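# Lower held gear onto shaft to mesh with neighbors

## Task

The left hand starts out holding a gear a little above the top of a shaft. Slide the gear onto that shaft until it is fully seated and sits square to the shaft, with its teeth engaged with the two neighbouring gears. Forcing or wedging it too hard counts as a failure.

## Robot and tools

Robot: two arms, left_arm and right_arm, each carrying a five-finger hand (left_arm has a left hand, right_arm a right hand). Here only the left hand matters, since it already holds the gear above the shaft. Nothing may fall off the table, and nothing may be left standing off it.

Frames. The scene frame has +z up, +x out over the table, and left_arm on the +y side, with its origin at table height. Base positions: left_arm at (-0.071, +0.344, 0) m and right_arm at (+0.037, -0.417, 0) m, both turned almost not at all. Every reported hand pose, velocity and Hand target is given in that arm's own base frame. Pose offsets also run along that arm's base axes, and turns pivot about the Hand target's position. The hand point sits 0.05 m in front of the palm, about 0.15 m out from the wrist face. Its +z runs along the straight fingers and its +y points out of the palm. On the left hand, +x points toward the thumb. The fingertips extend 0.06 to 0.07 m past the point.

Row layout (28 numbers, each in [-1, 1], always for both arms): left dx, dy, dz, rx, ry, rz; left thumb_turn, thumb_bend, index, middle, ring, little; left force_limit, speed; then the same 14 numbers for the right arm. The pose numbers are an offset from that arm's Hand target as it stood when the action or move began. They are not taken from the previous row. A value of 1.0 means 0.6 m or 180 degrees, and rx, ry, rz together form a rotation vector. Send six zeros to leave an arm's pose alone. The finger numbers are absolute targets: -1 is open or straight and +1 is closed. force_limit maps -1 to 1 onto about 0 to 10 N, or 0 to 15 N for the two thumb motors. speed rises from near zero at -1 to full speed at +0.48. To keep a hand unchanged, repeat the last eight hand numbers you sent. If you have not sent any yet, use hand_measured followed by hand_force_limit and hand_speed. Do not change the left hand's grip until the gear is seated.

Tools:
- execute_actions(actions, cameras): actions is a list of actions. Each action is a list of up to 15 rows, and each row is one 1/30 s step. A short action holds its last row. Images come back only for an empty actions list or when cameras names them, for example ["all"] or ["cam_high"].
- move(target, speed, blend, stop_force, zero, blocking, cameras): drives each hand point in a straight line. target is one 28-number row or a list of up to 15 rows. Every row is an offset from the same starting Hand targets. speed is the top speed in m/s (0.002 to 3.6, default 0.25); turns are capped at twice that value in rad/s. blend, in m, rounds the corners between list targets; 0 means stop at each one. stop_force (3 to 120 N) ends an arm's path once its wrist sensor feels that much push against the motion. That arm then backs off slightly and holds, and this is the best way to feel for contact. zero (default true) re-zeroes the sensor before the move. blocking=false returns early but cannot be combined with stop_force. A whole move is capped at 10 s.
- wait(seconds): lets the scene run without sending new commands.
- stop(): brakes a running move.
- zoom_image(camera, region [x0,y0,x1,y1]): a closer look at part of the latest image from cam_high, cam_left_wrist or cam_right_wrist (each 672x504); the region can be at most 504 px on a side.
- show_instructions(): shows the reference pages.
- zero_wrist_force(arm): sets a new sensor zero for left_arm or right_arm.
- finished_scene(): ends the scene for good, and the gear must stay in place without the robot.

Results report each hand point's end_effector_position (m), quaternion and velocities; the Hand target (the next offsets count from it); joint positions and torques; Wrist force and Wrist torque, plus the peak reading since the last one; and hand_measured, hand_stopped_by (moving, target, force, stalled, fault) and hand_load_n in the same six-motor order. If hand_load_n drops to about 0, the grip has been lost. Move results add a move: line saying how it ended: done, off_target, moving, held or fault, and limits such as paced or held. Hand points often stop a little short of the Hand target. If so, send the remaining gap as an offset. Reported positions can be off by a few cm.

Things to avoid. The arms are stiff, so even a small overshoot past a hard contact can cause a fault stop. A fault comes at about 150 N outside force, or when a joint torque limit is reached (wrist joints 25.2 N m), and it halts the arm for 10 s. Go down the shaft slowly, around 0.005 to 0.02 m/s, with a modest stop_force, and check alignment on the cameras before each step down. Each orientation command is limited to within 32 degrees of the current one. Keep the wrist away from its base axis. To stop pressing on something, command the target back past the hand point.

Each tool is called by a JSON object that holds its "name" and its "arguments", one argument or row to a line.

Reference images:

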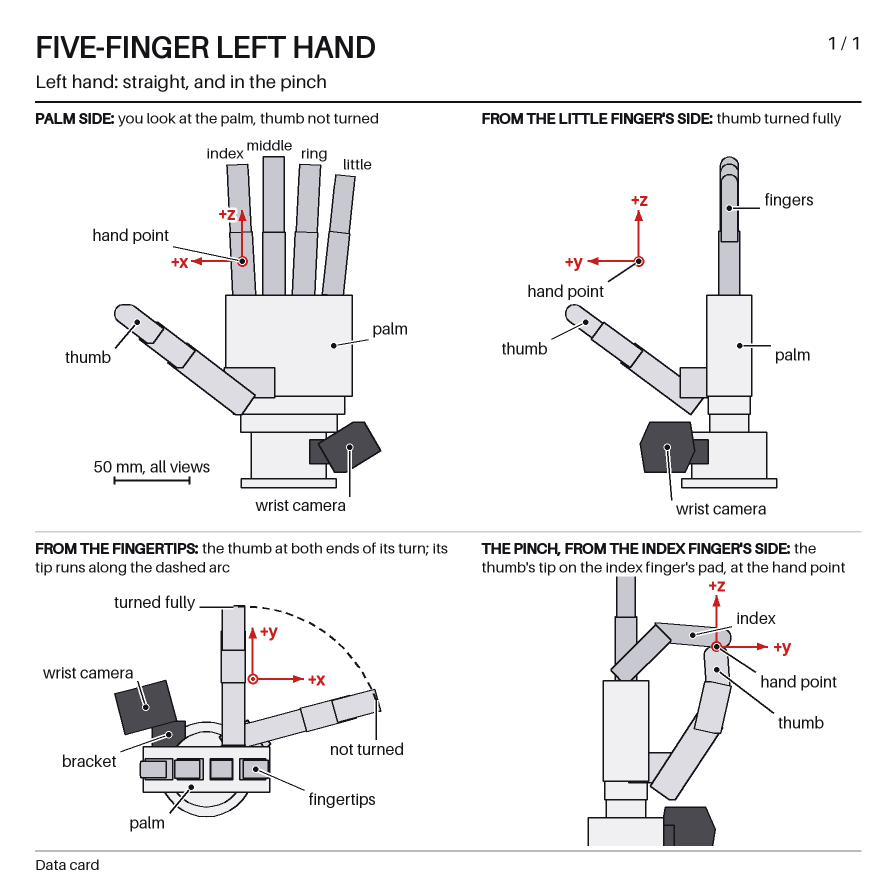

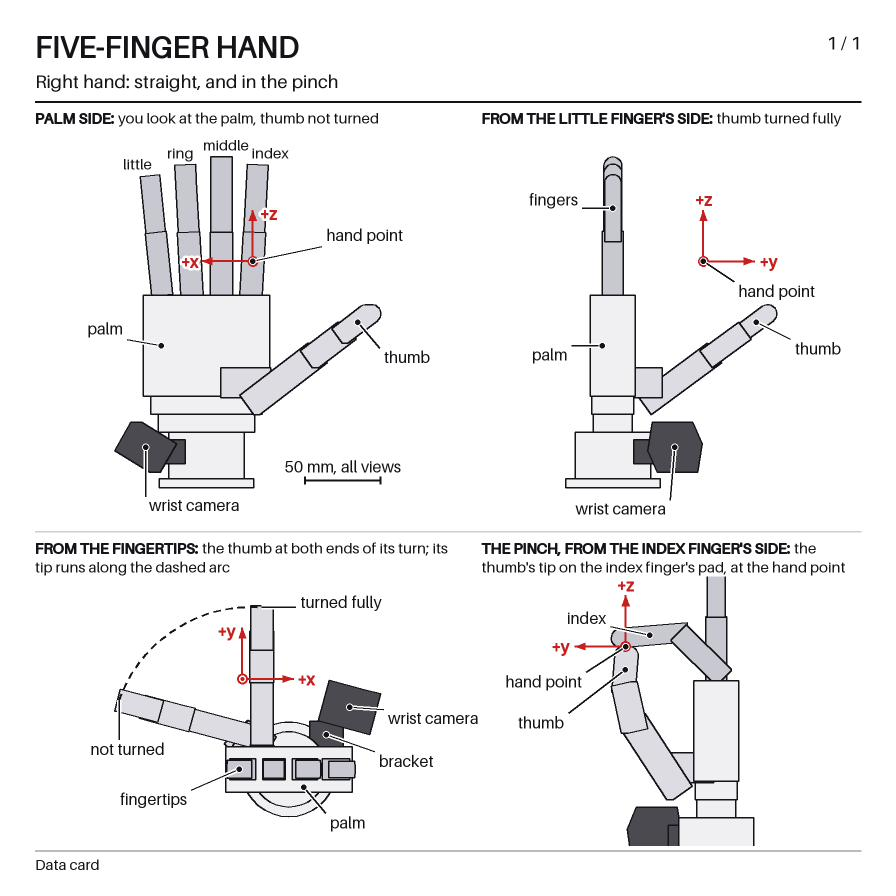

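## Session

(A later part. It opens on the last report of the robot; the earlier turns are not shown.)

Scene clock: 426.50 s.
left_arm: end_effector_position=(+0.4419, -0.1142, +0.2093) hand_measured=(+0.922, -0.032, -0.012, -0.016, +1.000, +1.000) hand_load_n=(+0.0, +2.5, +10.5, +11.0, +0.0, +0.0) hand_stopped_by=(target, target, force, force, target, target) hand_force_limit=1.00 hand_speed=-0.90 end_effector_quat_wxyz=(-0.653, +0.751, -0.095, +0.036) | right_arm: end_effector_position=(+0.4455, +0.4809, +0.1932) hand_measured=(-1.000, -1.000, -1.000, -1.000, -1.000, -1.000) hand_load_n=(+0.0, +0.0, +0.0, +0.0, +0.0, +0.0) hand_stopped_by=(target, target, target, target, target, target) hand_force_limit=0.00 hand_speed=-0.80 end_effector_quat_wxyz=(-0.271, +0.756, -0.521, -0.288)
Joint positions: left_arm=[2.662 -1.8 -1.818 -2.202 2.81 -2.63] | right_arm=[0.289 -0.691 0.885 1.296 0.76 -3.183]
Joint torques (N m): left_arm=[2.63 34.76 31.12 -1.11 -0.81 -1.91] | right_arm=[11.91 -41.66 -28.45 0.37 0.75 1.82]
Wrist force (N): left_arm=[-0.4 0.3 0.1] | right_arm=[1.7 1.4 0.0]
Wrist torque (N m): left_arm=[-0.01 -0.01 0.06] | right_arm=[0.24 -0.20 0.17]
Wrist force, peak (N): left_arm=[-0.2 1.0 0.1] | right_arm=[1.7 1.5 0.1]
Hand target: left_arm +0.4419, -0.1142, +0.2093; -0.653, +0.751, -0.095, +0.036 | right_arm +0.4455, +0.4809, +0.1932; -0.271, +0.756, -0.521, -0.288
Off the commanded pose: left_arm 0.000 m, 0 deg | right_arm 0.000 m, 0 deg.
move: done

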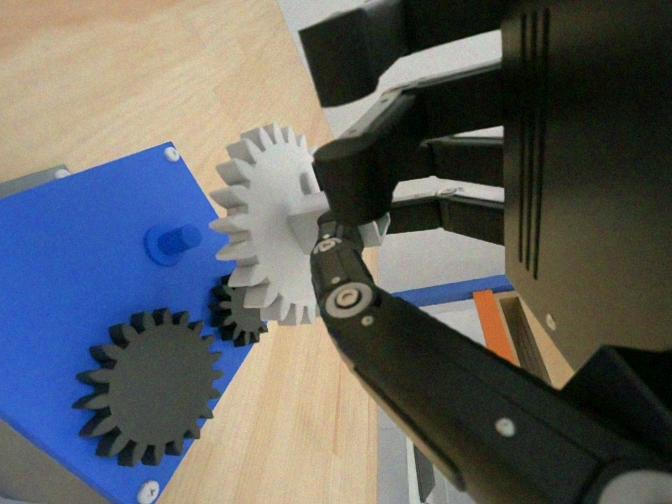

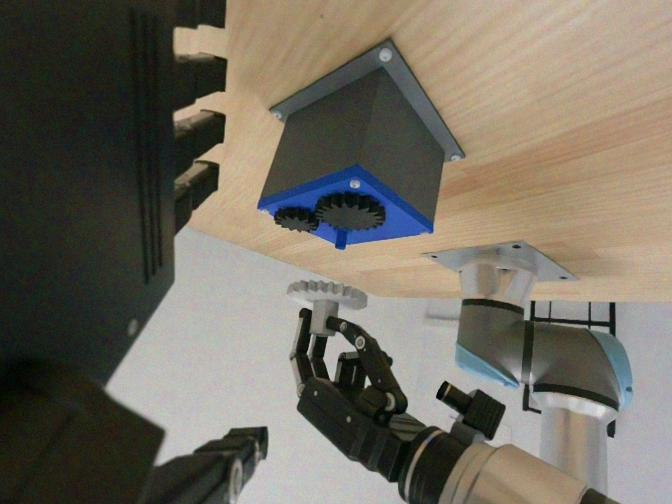

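{"name": "zoom_image", "arguments": {
  "camera": "cam_left_wrist",
  "region": [270, 150, 410, 290]
}}

Scaled by 3.600.

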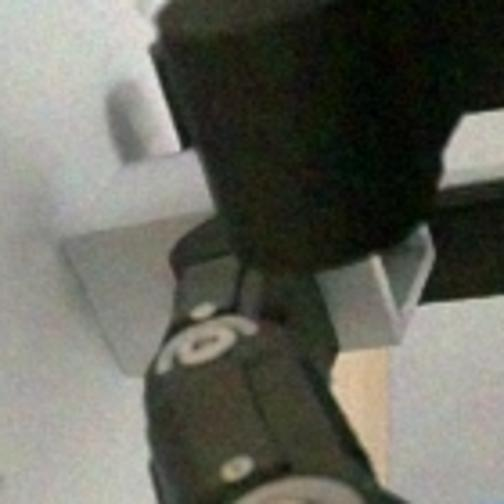

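{"name": "move", "arguments": {
  "target": [0,0,-0.02,-0.040,-0.0244,0,0.922,-0.032,-0.012,-0.014,1.0,1.0,1.0,-0.9,0,0,0,0,0,0,-1,-1,-1,-1,-1,-1,0,-0.8],
  "speed": 0.08,
  "cameras": ["cam_left_wrist","cam_right_wrist"]
}}

{"name": "zoom_image", "arguments": {
  "camera": "cam_right_wrist",
  "region": [290, 210, 390, 320]
}}

{"name": "zoom_image", "arguments": {
  "camera": "cam_left_wrist",
  "region": [130, 150, 350, 300]
}}

Scene clock: 546.40 s.
left_arm: end_effector_position=(+0.4419, -0.1142, +0.1973) hand_measured=(+0.922, -0.032, -0.012, -0.016, +1.000, +1.000) hand_load_n=(+0.0, +2.5, +10.5, +11.0, +0.0, +0.0) hand_stopped_by=(target, target, force, force, target, target) hand_force_limit=1.00 hand_speed=-0.90 end_effector_quat_wxyz=(-0.607, +0.788, -0.067, +0.070) | right_arm: end_effector_position=(+0.4455, +0.4809, +0.1932) hand_measured=(-1.000, -1.000, -1.000, -1.000, -1.000, -1.000) hand_load_n=(+0.0, +0.0, -0.5, +0.0, +0.0, +0.0) hand_stopped_by=(target, target, target, target, target, target) hand_force_limit=0.00 hand_speed=-0.80 end_effector_quat_wxyz=(-0.271, +0.756, -0.521, -0.288)
Joint positions: left_arm=[2.68 -1.719 -1.943 -1.832 2.778 -2.416] | right_arm=[0.289 -0.691 0.885 1.296 0.76 -3.183]
Joint torques (N m): left_arm=[8.86 32.28 6.92 3.16 -0.41 2.49] | right_arm=[12.34 -41.06 -28.85 0.37 0.64 1.68]
Wrist force (N): left_arm=[-0.1 0.1 -0.2] | right_arm=[1.3 1.3 0.1]
Wrist torque (N m): left_arm=[0.00 -0.02 -0.11] | right_arm=[0.22 -0.14 0.14]
Wrist force, peak (N): left_arm=[-0.6 0.5 0.4] | right_arm=[1.8 1.4 0.0]
Hand target: left_arm +0.4419, -0.1142, +0.1973; -0.607, +0.788, -0.067, +0.070 | right_arm +0.4455, +0.4809, +0.1932; -0.271, +0.756, -0.521, -0.288
Off the commanded pose: left_arm 0.000 m, 0 deg | right_arm 0.000 m, 0 deg.
move: done

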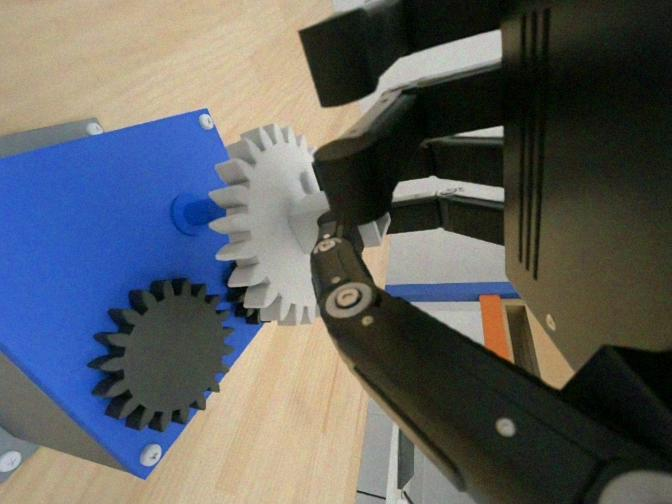

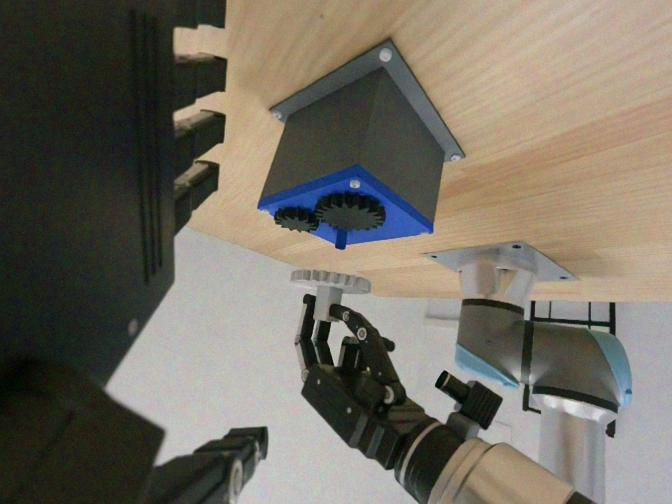

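Scaled by 4.582.

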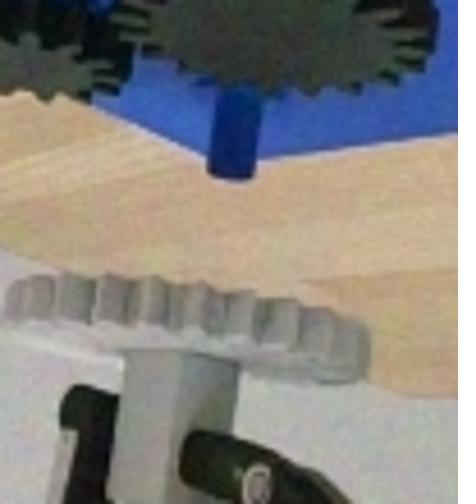

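Scaled by 2.291.

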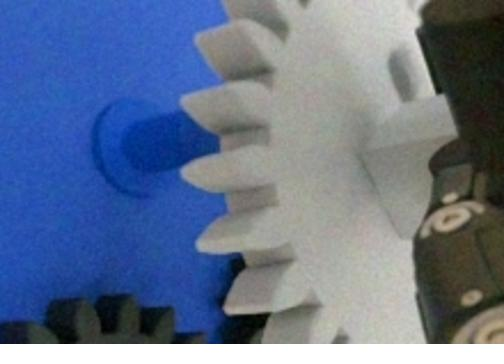

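{"name": "zoom_image", "arguments": {
  "camera": "cam_left_wrist",
  "region": [160, 170, 240, 250]
}}

Scaled by 6.300.

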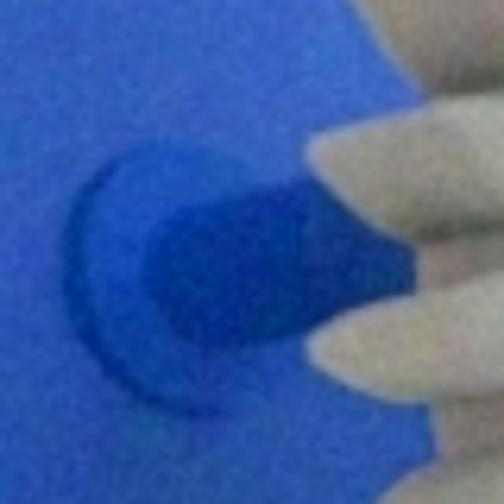

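{"name": "zoom_image", "arguments": {
  "camera": "cam_right_wrist",
  "region": [320, 220, 360, 260]
}}

{"name": "zoom_image", "arguments": {
  "camera": "cam_right_wrist",
  "region": [285, 260, 375, 330]
}}

Scaled by 12.600.

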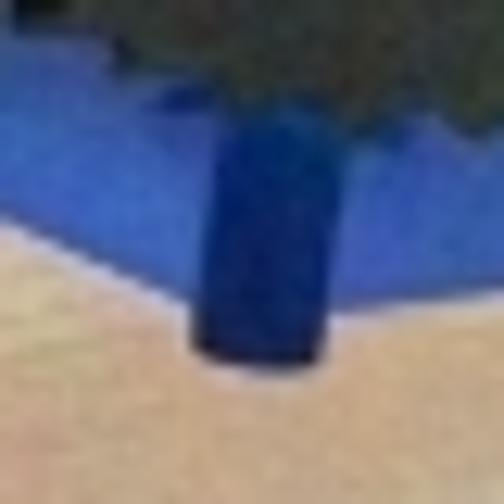

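Scaled by 5.600.

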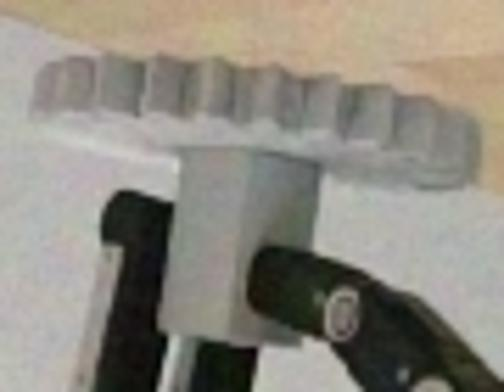

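{"name": "move", "arguments": {
  "target": [-0.0158,0.0087,0,0,0,0,0.922,-0.032,-0.012,-0.014,1.0,1.0,1.0,-0.9,0,0,0,0,0,0,-1,-1,-1,-1,-1,-1,0,-0.8],
  "speed": 0.05,
  "cameras": ["all"]
}}

{"name": "zoom_image", "arguments": {
  "camera": "cam_right_wrist",
  "region": [290, 210, 390, 320]
}}

{"name": "zoom_image", "arguments": {
  "camera": "cam_left_wrist",
  "region": [140, 110, 320, 330]
}}

{"name": "zoom_image", "arguments": {
  "camera": "cam_high",
  "region": [400, 250, 500, 340]
}}

Scene clock: 646.33 s.
left_arm: end_effector_position=(+0.4325, -0.1090, +0.1973) hand_measured=(+0.922, -0.032, -0.012, -0.016, +1.000, +1.000) hand_load_n=(+0.0, +2.5, +10.5, +11.0, +0.0, +0.0) hand_stopped_by=(target, target, force, force, target, target) hand_force_limit=1.00 hand_speed=-0.90 end_effector_quat_wxyz=(-0.607, +0.788, -0.067, +0.070) | right_arm: end_effector_position=(+0.4455, +0.4809, +0.1932) hand_measured=(-1.000, -1.000, -1.000, -1.000, -1.000, -1.000) hand_load_n=(-0.5, +0.0, +0.0, +0.0, +0.0, +0.0) hand_stopped_by=(target, target, target, target, target, target) hand_force_limit=0.00 hand_speed=-0.80 end_effector_quat_wxyz=(-0.271, +0.756, -0.521, -0.288)
Joint positions: left_arm=[2.681 -1.695 -1.972 -1.826 2.779 -2.414] | right_arm=[0.289 -0.691 0.885 1.296 0.76 -3.183]
Joint torques (N m): left_arm=[8.55 31.21 7.46 3.31 2.61 2.64] | right_arm=[11.86 -42.56 -27.53 0.37 0.75 1.73]
Wrist force (N): left_arm=[-0.3 0.1 0.0] | right_arm=[1.6 1.3 0.1]
Wrist torque (N m): left_arm=[-0.01 0.02 -0.12] | right_arm=[0.22 -0.18 0.16]
Wrist force, peak (N): left_arm=[-0.6 0.3 0.3] | right_arm=[1.7 1.6 -0.2]
Hand target: left_arm +0.4324, -0.1090, +0.1973; -0.607, +0.788, -0.067, +0.070 | right_arm +0.4455, +0.4809, +0.1932; -0.271, +0.756, -0.521, -0.288
Off the commanded pose: left_arm 0.000 m, 0 deg | right_arm 0.000 m, 0 deg.
move: done

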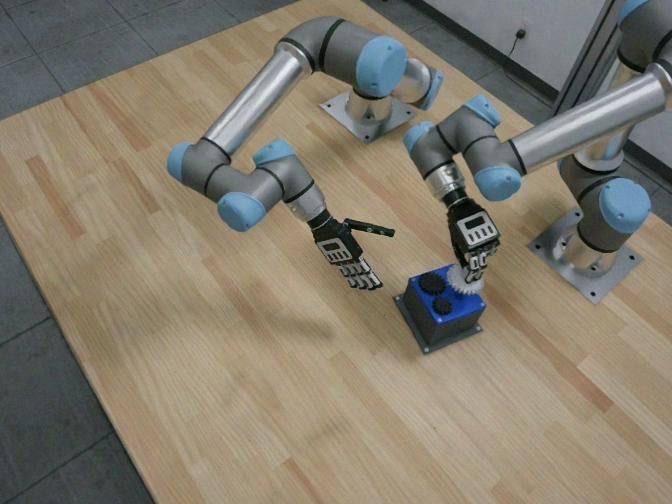

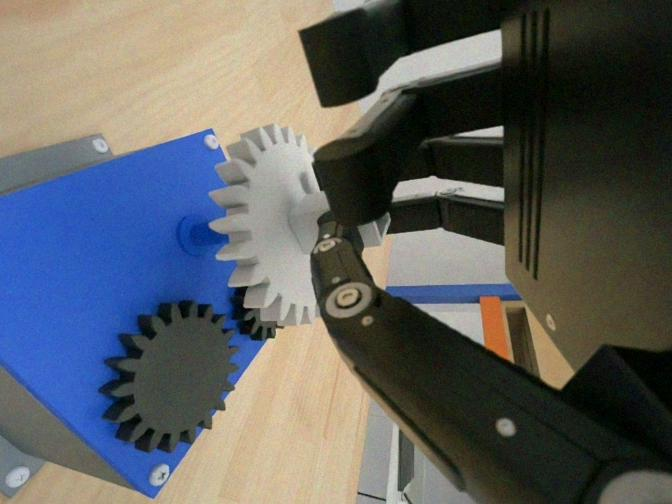

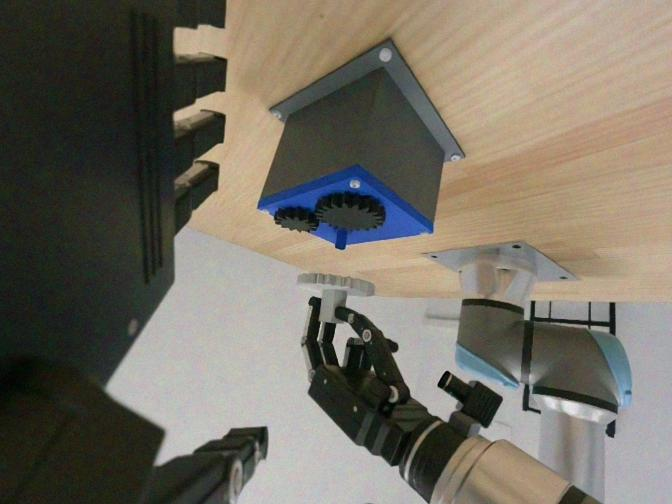

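Scaled by 4.582.

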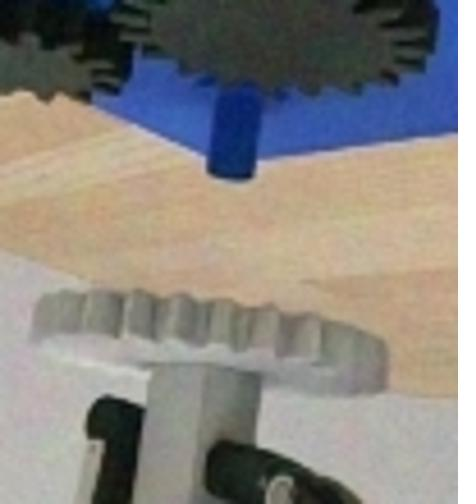

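Scaled by 2.291.

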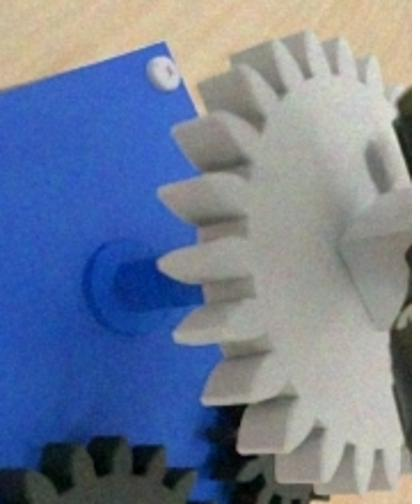

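Scaled by 5.040.

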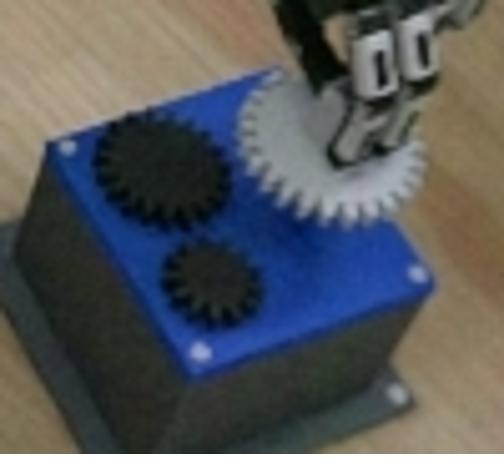

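{"name": "move", "arguments": {
  "target": [0.0007,0.0053,-0.0367,0,0,0,0.922,-0.032,-0.012,-0.014,1.0,1.0,1.0,-0.9,0,0,0,0,0,0,-1,-1,-1,-1,-1,-1,0,-0.8],
  "speed": 0.04,
  "stop_force": 5,
  "cameras": ["all"]
}}

{"name": "zoom_image", "arguments": {
  "camera": "cam_right_wrist",
  "region": [290, 210, 390, 320]
}}

{"name": "zoom_image", "arguments": {
  "camera": "cam_left_wrist",
  "region": [170, 110, 330, 330]
}}

{"name": "zoom_image", "arguments": {
  "camera": "cam_high",
  "region": [400, 250, 500, 340]
}}

Scene clock: 685.03 s.
left_arm: end_effector_position=(+0.4328, -0.1058, +0.1753) hand_measured=(+0.922, -0.032, -0.012, -0.016, +1.000, +1.000) hand_load_n=(+0.0, +2.5, +10.5, +11.0, +0.0, +0.0) hand_stopped_by=(target, target, force, force, target, target) hand_force_limit=1.00 hand_speed=-0.90 end_effector_quat_wxyz=(-0.607, +0.788, -0.067, +0.070) | right_arm: end_effector_position=(+0.4455, +0.4809, +0.1932) hand_measured=(-1.000, -1.000, -1.000, -1.000, -1.000, -1.000) hand_load_n=(+0.0, +0.0, +0.0, +0.0, +0.0, +0.0) hand_stopped_by=(target, target, target, target, target, target) hand_force_limit=0.00 hand_speed=-0.80 end_effector_quat_wxyz=(-0.271, +0.756, -0.521, -0.288)
Joint positions: left_arm=[2.687 -1.72 -2.011 -1.749 2.784 -2.401] | right_arm=[0.289 -0.691 0.885 1.296 0.76 -3.183]
Joint torques (N m): left_arm=[8.79 18.11 6.7 3.37 2.68 2.57] | right_arm=[11.1 -42.89 -28.83 0.57 0.43 1.79]
Wrist force (N): left_arm=[-0.1 0.1 0.1] | right_arm=[1.6 1.3 0.3]
Wrist torque (N m): left_arm=[-0.02 -0.01 -0.11] | right_arm=[0.22 -0.18 0.16]
Wrist force, peak (N): left_arm=[0.3 0.4 0.5] | right_arm=[1.9 1.5 0.2]
Hand target: left_arm +0.4328, -0.1058, +0.1753; -0.607, +0.788, -0.067, +0.070 | right_arm +0.4455, +0.4809, +0.1932; -0.271, +0.756, -0.521, -0.288
Off the commanded pose: left_arm 0.000 m, 0 deg | right_arm 0.000 m, 0 deg.
move: done

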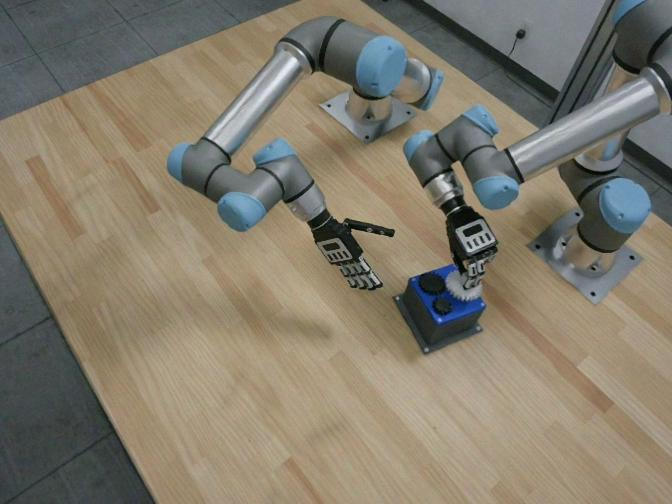

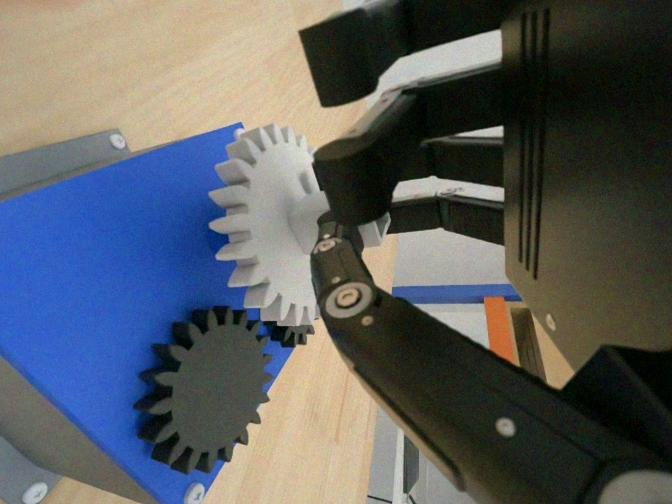

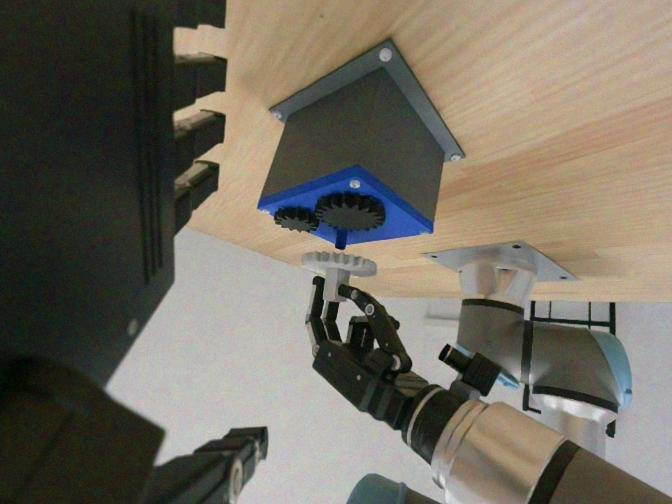

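Scaled by 4.582.

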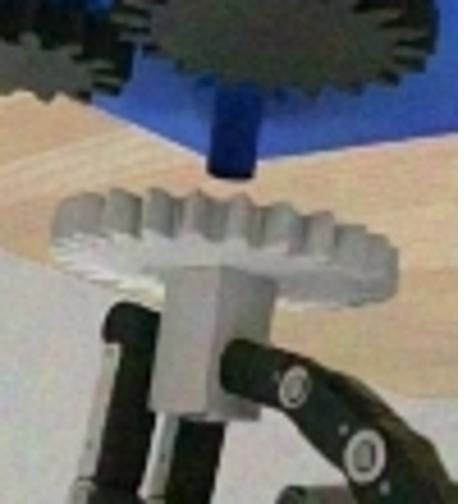

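Scaled by 2.291.

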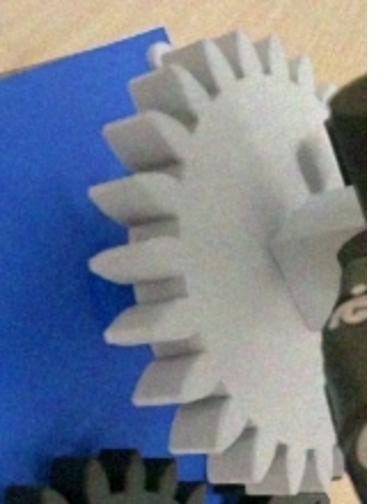

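Scaled by 5.040.

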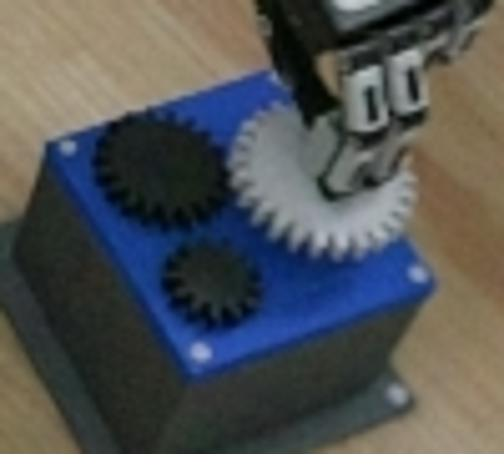

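{"name": "zoom_image", "arguments": {
  "camera": "cam_left_wrist",
  "region": [180, 190, 250, 270]
}}

Scaled by 6.300.

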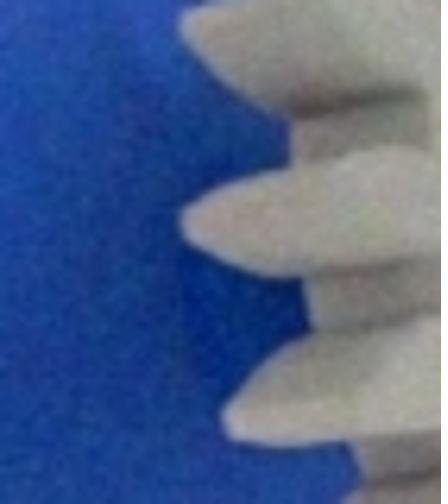

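{"name": "move", "arguments": {
  "target": [0.0024,0.0013,-0.0233,0,0,0,0.922,-0.032,-0.012,-0.014,1.0,1.0,1.0,-0.9,0,0,0,0,0,0,-1,-1,-1,-1,-1,-1,0,-0.8],
  "speed": 0.01,
  "stop_force": 3.5,
  "cameras": ["cam_left_wrist","cam_right_wrist"]
}}

{"name": "zoom_image", "arguments": {
  "camera": "cam_right_wrist",
  "region": [290, 200, 390, 300]
}}

{"name": "zoom_image", "arguments": {
  "camera": "cam_left_wrist",
  "region": [170, 110, 330, 330]
}}

Scene clock: 710.63 s.
left_arm: end_effector_position=(+0.4343, -0.1050, +0.1613) hand_measured=(+0.922, -0.032, -0.012, -0.016, +1.000, +1.000) hand_load_n=(+0.0, +2.0, +10.5, +11.0, +0.0, +0.0) hand_stopped_by=(target, target, force, force, target, target) hand_force_limit=1.00 hand_speed=-0.90 end_effector_quat_wxyz=(-0.607, +0.788, -0.067, +0.070) | right_arm: end_effector_position=(+0.4455, +0.4809, +0.1932) hand_measured=(-1.000, -1.000, -1.000, -1.000, -1.000, -1.000) hand_load_n=(+0.0, +0.0, +0.0, +0.0, +0.0, +0.0) hand_stopped_by=(target, target, target, target, target, target) hand_force_limit=0.00 hand_speed=-0.80 end_effector_quat_wxyz=(-0.271, +0.756, -0.521, -0.288)
Joint positions: left_arm=[2.69 -1.741 -2.029 -1.703 2.786 -2.395] | right_arm=[0.289 -0.691 0.885 1.296 0.76 -3.183]
Joint torques (N m): left_arm=[8.88 19.08 5.33 3.37 2.65 2.52] | right_arm=[11.94 -43.01 -28.4 0.62 0.6 1.81]
Wrist force (N): left_arm=[-0.2 0.1 -0.1] | right_arm=[1.4 1.4 0.2]
Wrist torque (N m): left_arm=[-0.02 -0.01 -0.11] | right_arm=[0.24 -0.15 0.15]
Wrist force, peak (N): left_arm=[-0.5 0.5 0.6] | right_arm=[1.9 1.4 0.4]
Hand target: left_arm +0.4343, -0.1050, +0.1613; -0.607, +0.788, -0.067, +0.070 | right_arm +0.4455, +0.4809, +0.1932; -0.271, +0.756, -0.521, -0.288
Off the commanded pose: left_arm 0.000 m, 0 deg | right_arm 0.000 m, 0 deg.
move: done

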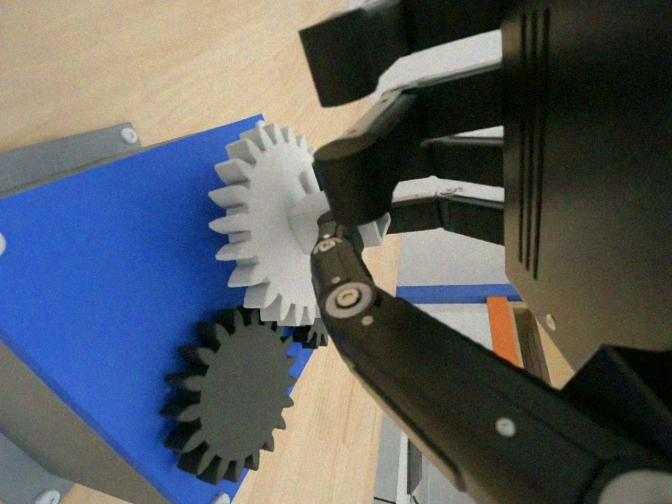

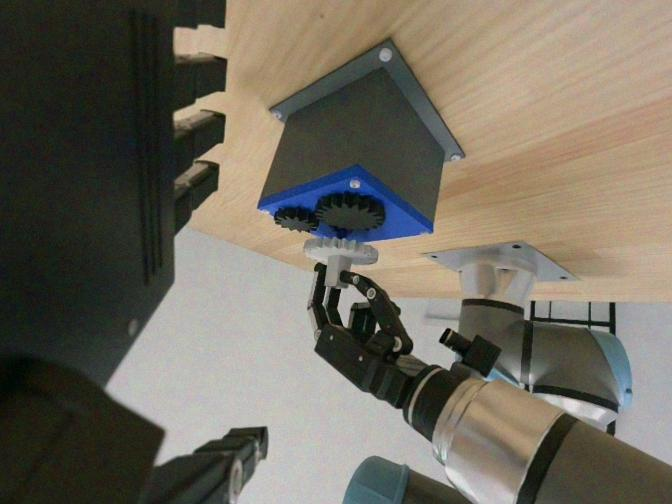

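Scaled by 5.040.

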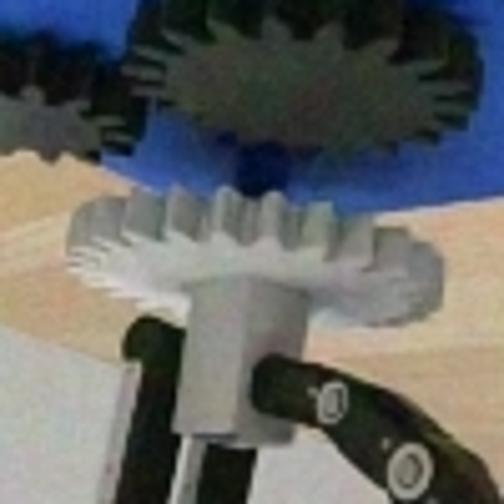

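Scaled by 2.291.

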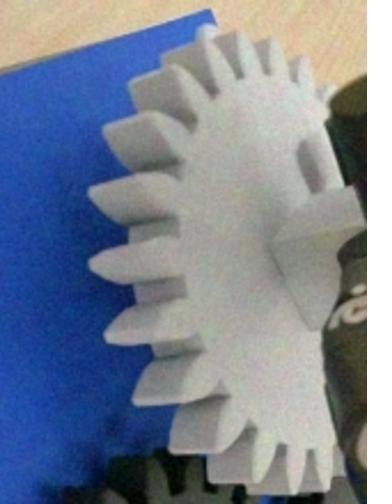

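{"name": "move", "arguments": {
  "target": [0.0014,0.0007,-0.0133,0,0,0,0.922,-0.032,-0.012,-0.014,1.0,1.0,1.0,-0.9,0,0,0,0,0,0,-1,-1,-1,-1,-1,-1,0,-0.8],
  "speed": 0.006,
  "stop_force": 3.5,
  "cameras": ["cam_left_wrist","cam_right_wrist"]
}}

{"name": "zoom_image", "arguments": {
  "camera": "cam_right_wrist",
  "region": [290, 200, 390, 300]
}}

{"name": "zoom_image", "arguments": {
  "camera": "cam_left_wrist",
  "region": [170, 110, 370, 370]
}}

Scene clock: 720.60 s.
left_arm: end_effector_position=(+0.4351, -0.1046, +0.1533) hand_measured=(+0.922, -0.032, -0.012, -0.016, +1.000, +1.000) hand_load_n=(+0.5, +3.0, +10.5, +11.0, +0.0, +0.0) hand_stopped_by=(target, target, force, force, target, target) hand_force_limit=1.00 hand_speed=-0.90 end_effector_quat_wxyz=(-0.607, +0.788, -0.067, +0.070) | right_arm: end_effector_position=(+0.4455, +0.4809, +0.1932) hand_measured=(-1.000, -1.000, -1.000, -1.000, -1.000, -1.000) hand_load_n=(+0.0, +0.0, +0.0, +0.0, +0.0, +0.0) hand_stopped_by=(target, target, target, target, target, target) hand_force_limit=0.00 hand_speed=-0.80 end_effector_quat_wxyz=(-0.271, +0.756, -0.521, -0.288)
Joint positions: left_arm=[2.692 -1.755 -2.039 -1.677 2.787 -2.391] | right_arm=[0.289 -0.691 0.885 1.296 0.76 -3.183]
Joint torques (N m): left_arm=[7.91 18.86 5.28 3.44 2.47 2.51] | right_arm=[13.04 -42.77 -27.62 0.55 0.65 1.67]
Wrist force (N): left_arm=[0.1 -1.9 1.7] | right_arm=[1.5 1.1 0.3]
Wrist torque (N m): left_arm=[-0.18 0.02 -0.07] | right_arm=[0.18 -0.17 0.15]
Wrist force, peak (N): left_arm=[-0.1 -3.1 0.0] | right_arm=[2.0 1.5 0.2]
Hand target: left_arm +0.4351, -0.1046, +0.1533; -0.607, +0.788, -0.067, +0.070 | right_arm +0.4455, +0.4809, +0.1932; -0.271, +0.756, -0.521, -0.288
Off the commanded pose: left_arm 0.000 m, 0 deg | right_arm 0.000 m, 0 deg.
move: done

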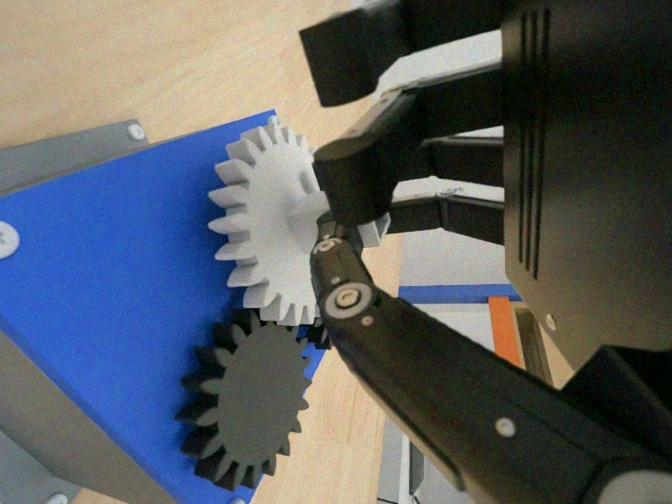

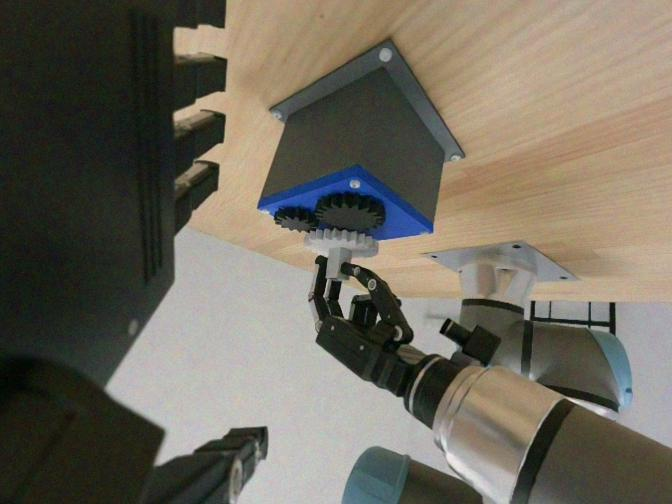

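Scaled by 5.040.

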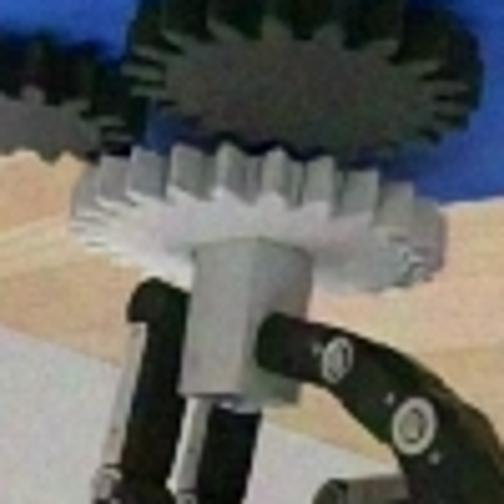

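Scaled by 1.938.

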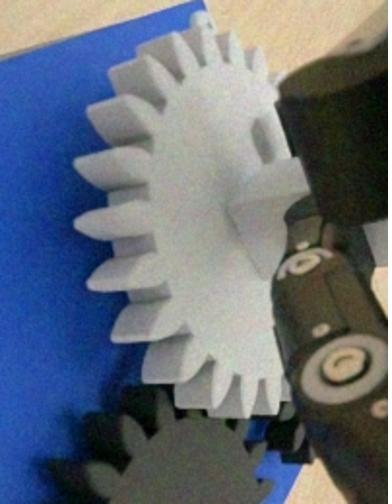

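{"name": "move", "arguments": {
  "target": [0.0010,0.0013,-0.0083,0,0,0,0.922,-0.032,-0.012,-0.014,1.0,1.0,1.0,-0.9,0,0,0,0,0,0,-1,-1,-1,-1,-1,-1,0,-0.8],
  "speed": 0.006,
  "stop_force": 4,
  "cameras": ["cam_left_wrist","cam_right_wrist"]
}}

{"name": "zoom_image", "arguments": {
  "camera": "cam_right_wrist",
  "region": [290, 200, 390, 300]
}}

{"name": "zoom_image", "arguments": {
  "camera": "cam_left_wrist",
  "region": [170, 240, 350, 370]
}}

Scene clock: 745.07 s.
left_arm: end_effector_position=(+0.4353, -0.1044, +0.1520) hand_measured=(+0.922, -0.032, -0.012, -0.016, +1.000, +1.000) hand_load_n=(+0.0, +2.5, +11.0, +11.0, +0.0, +0.0) hand_stopped_by=(target, target, force, force, target, target) hand_force_limit=1.00 hand_speed=-0.90 end_effector_quat_wxyz=(-0.607, +0.788, -0.067, +0.070) | right_arm: end_effector_position=(+0.4455, +0.4809, +0.1932) hand_measured=(-1.000, -1.000, -1.000, -1.000, -1.000, -1.000) hand_load_n=(+0.0, +0.0, +0.0, +0.5, +0.0, +0.0) hand_stopped_by=(target, target, target, target, target, target) hand_force_limit=0.00 hand_speed=-0.80 end_effector_quat_wxyz=(-0.271, +0.756, -0.521, -0.288)
Joint positions: left_arm=[2.693 -1.757 -2.041 -1.672 2.787 -2.39] | right_arm=[0.289 -0.691 0.885 1.296 0.76 -3.183]
Joint torques (N m): left_arm=[-8.2 31.11 29.36 -0.51 -0.75 -1.7] | right_arm=[11.7 -41.99 -29.01 0.58 0.67 1.64]
Wrist force (N): left_arm=[-0.9 -1.5 2.1] | right_arm=[1.5 1.2 0.3]
Wrist torque (N m): left_arm=[-0.05 0.09 -0.15] | right_arm=[0.21 -0.16 0.14]
Wrist force, peak (N): left_arm=[-3.1 -6.9 0.3] | right_arm=[1.9 1.4 0.4]
Hand target: left_arm +0.4353, -0.1044, +0.1520; -0.607, +0.788, -0.067, +0.070 (not the last commanded pose) | right_arm +0.4455, +0.4809, +0.1932; -0.271, +0.756, -0.521, -0.288
Off the commanded pose: left_arm 0.004 m, 0 deg | right_arm 0.000 m, 0 deg.
move: contact (left_arm)

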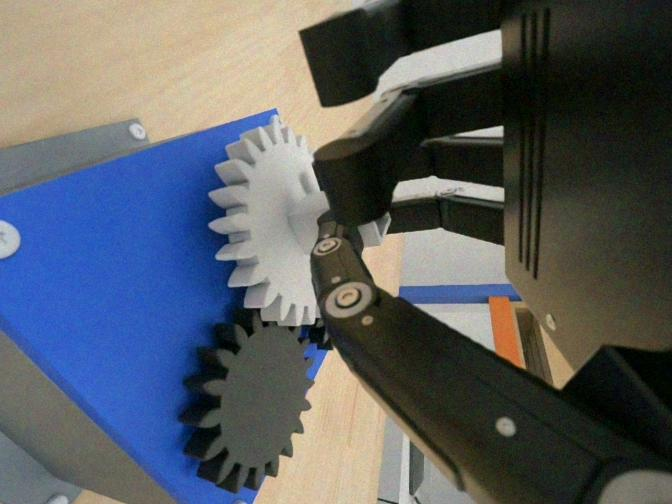

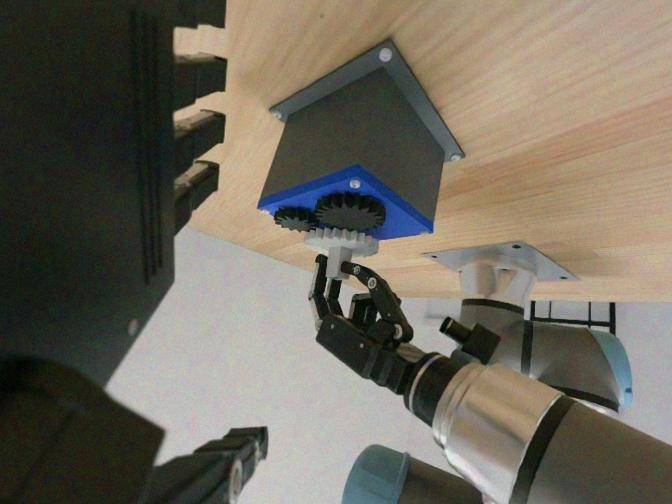

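Scaled by 5.040.

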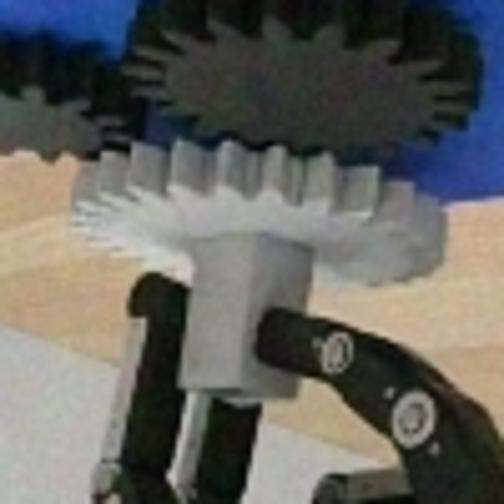

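Scaled by 2.800.

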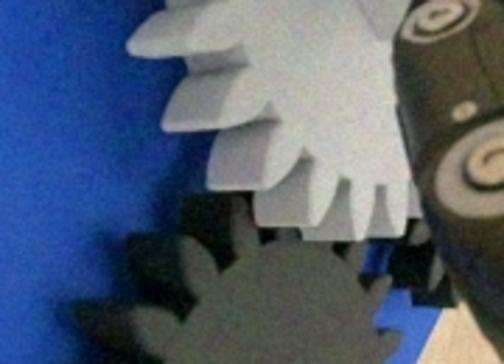

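{"name": "move", "arguments": {
  "target": [-0.0002,0.0007,0.0015,-0.0017,-0.0009,0.0166,0.922,-0.032,-0.012,-0.014,1.0,1.0,1.0,-0.9,0,0,0,0,0,0,-1,-1,-1,-1,-1,-1,0,-0.8],
  "speed": 0.03
}}

{"name": "move", "arguments": {
  "target": [0.0007,0.0004,-0.0067,0,0,0,0.922,-0.032,-0.012,-0.014,1.0,1.0,1.0,-0.9,0,0,0,0,0,0,-1,-1,-1,-1,-1,-1,0,-0.8],
  "speed": 0.005,
  "stop_force": 4,
  "cameras": ["cam_left_wrist","cam_right_wrist"]
}}

Scene clock: 775.77 s.
left_arm: end_effector_position=(+0.4352, -0.1039, +0.1529) hand_measured=(+0.922, -0.032, -0.012, -0.016, +1.000, +1.000) hand_load_n=(+0.5, +3.0, +10.5, +11.0, +0.0, +0.0) hand_stopped_by=(target, target, force, force, target, target) hand_force_limit=1.00 hand_speed=-0.90 end_effector_quat_wxyz=(-0.607, +0.791, -0.046, +0.056) | right_arm: end_effector_position=(+0.4455, +0.4809, +0.1932) hand_measured=(-1.000, -1.000, -1.000, -1.000, -1.000, -1.000) hand_load_n=(+0.0, +0.0, +0.0, +0.0, +0.0, +0.0) hand_stopped_by=(target, target, target, target, target, target) hand_force_limit=0.00 hand_speed=-0.80 end_effector_quat_wxyz=(-0.271, +0.756, -0.521, -0.288)
Joint positions: left_arm=[2.697 -1.778 -1.992 -1.773 2.751 -2.474] | right_arm=[0.289 -0.691 0.885 1.296 0.76 -3.183]
Joint torques (N m): left_arm=[8.1 20.92 28.49 -1 -0.97 -1.98] | right_arm=[11.8 -42.73 -28.94 0.53 0.54 1.66]
Wrist force (N): left_arm=[1.9 0.6 2.1] | right_arm=[1.9 1.4 0.5]
Wrist torque (N m): left_arm=[0.03 -0.10 0.10] | right_arm=[0.22 -0.22 0.17]
Wrist force, peak (N): left_arm=[-0.2 -3.0 2.5] | right_arm=[2.0 1.4 0.3]
Hand target: left_arm +0.4352, -0.1039, +0.1529; -0.607, +0.791, -0.046, +0.056 | right_arm +0.4455, +0.4809, +0.1932; -0.271, +0.756, -0.521, -0.288
Off the commanded pose: left_arm 0.000 m, 0 deg | right_arm 0.000 m, 0 deg.
move: done

Scene clock: 777.13 s.
left_arm: end_effector_position=(+0.4353, -0.1039, +0.1517) hand_measured=(+0.922, -0.032, -0.012, -0.016, +1.000, +1.000) hand_load_n=(+0.0, +3.0, +11.0, +11.0, +0.0, +0.0) hand_stopped_by=(target, target, force, force, target, target) hand_force_limit=1.00 hand_speed=-0.90 end_effector_quat_wxyz=(-0.607, +0.791, -0.045, +0.056) | right_arm: end_effector_position=(+0.4455, +0.4809, +0.1932) hand_measured=(-1.000, -1.000, -1.000, -1.000, -1.000, -1.000) hand_load_n=(+0.0, +0.0, +0.0, -0.5, +0.0, +0.0) hand_stopped_by=(target, target, target, target, target, target) hand_force_limit=0.00 hand_speed=-0.80 end_effector_quat_wxyz=(-0.271, +0.756, -0.521, -0.288)
Joint positions: left_arm=[2.698 -1.78 -1.993 -1.77 2.751 -2.474] | right_arm=[0.289 -0.691 0.885 1.296 0.76 -3.183]
Joint torques (N m): left_arm=[-1.58 32.51 29.33 -0.83 -0.91 -1.53] | right_arm=[11.64 -42.75 -27.9 0.64 0.61 1.91]
Wrist force (N): left_arm=[0.3 -2.0 0.6] | right_arm=[1.6 1.4 0.4]
Wrist torque (N m): left_arm=[-0.04 0.01 0.06] | right_arm=[0.22 -0.19 0.16]
Wrist force, peak (N): left_arm=[-0.8 -5.0 0.1] | right_arm=[1.9 1.5 0.3]
Hand target: left_arm +0.4353, -0.1039, +0.1517; -0.607, +0.791, -0.045, +0.056 (not the last commanded pose) | right_arm +0.4455, +0.4809, +0.1932; -0.271, +0.756, -0.521, -0.288
Off the commanded pose: left_arm 0.003 m, 0 deg | right_arm 0.000 m, 0 deg.
move: contact (left_arm)

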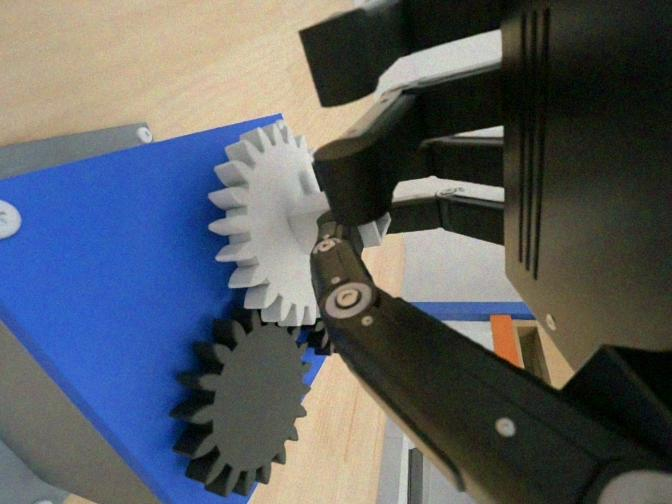

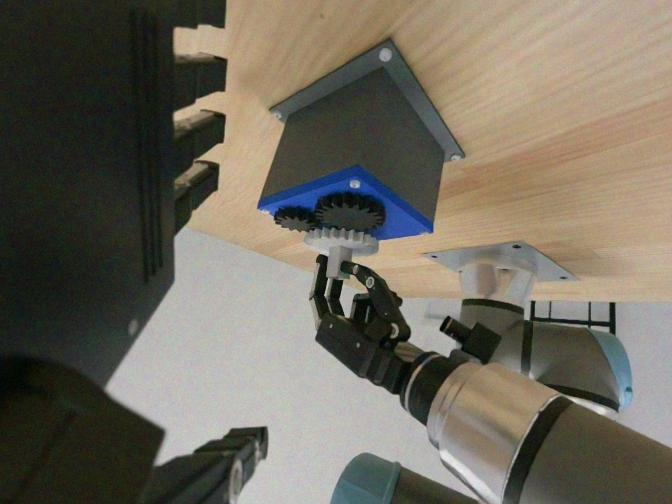

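{"name": "zoom_image", "arguments": {
  "camera": "cam_left_wrist",
  "region": [200, 270, 340, 380]
}}

{"name": "zoom_image", "arguments": {
  "camera": "cam_right_wrist",
  "region": [290, 190, 390, 260]
}}

Scaled by 3.600.

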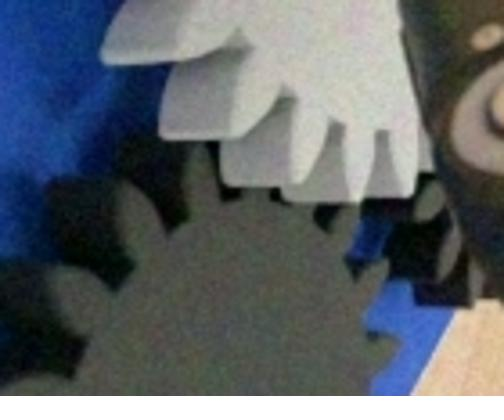

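Scaled by 5.040.

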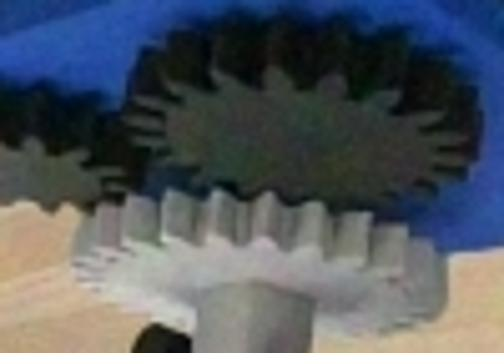

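{"name": "zoom_image", "arguments": {
  "camera": "cam_right_wrist",
  "region": [295, 205, 345, 245]
}}

{"name": "zoom_image", "arguments": {
  "camera": "cam_left_wrist",
  "region": [280, 300, 345, 365]
}}

Scaled by 10.080.

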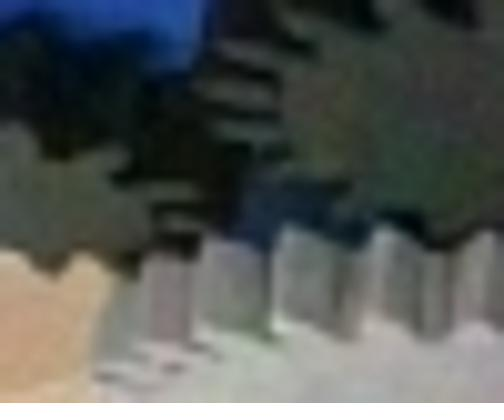

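Scaled by 7.754.

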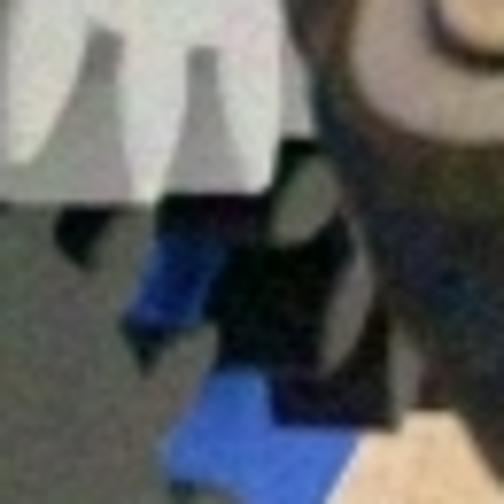

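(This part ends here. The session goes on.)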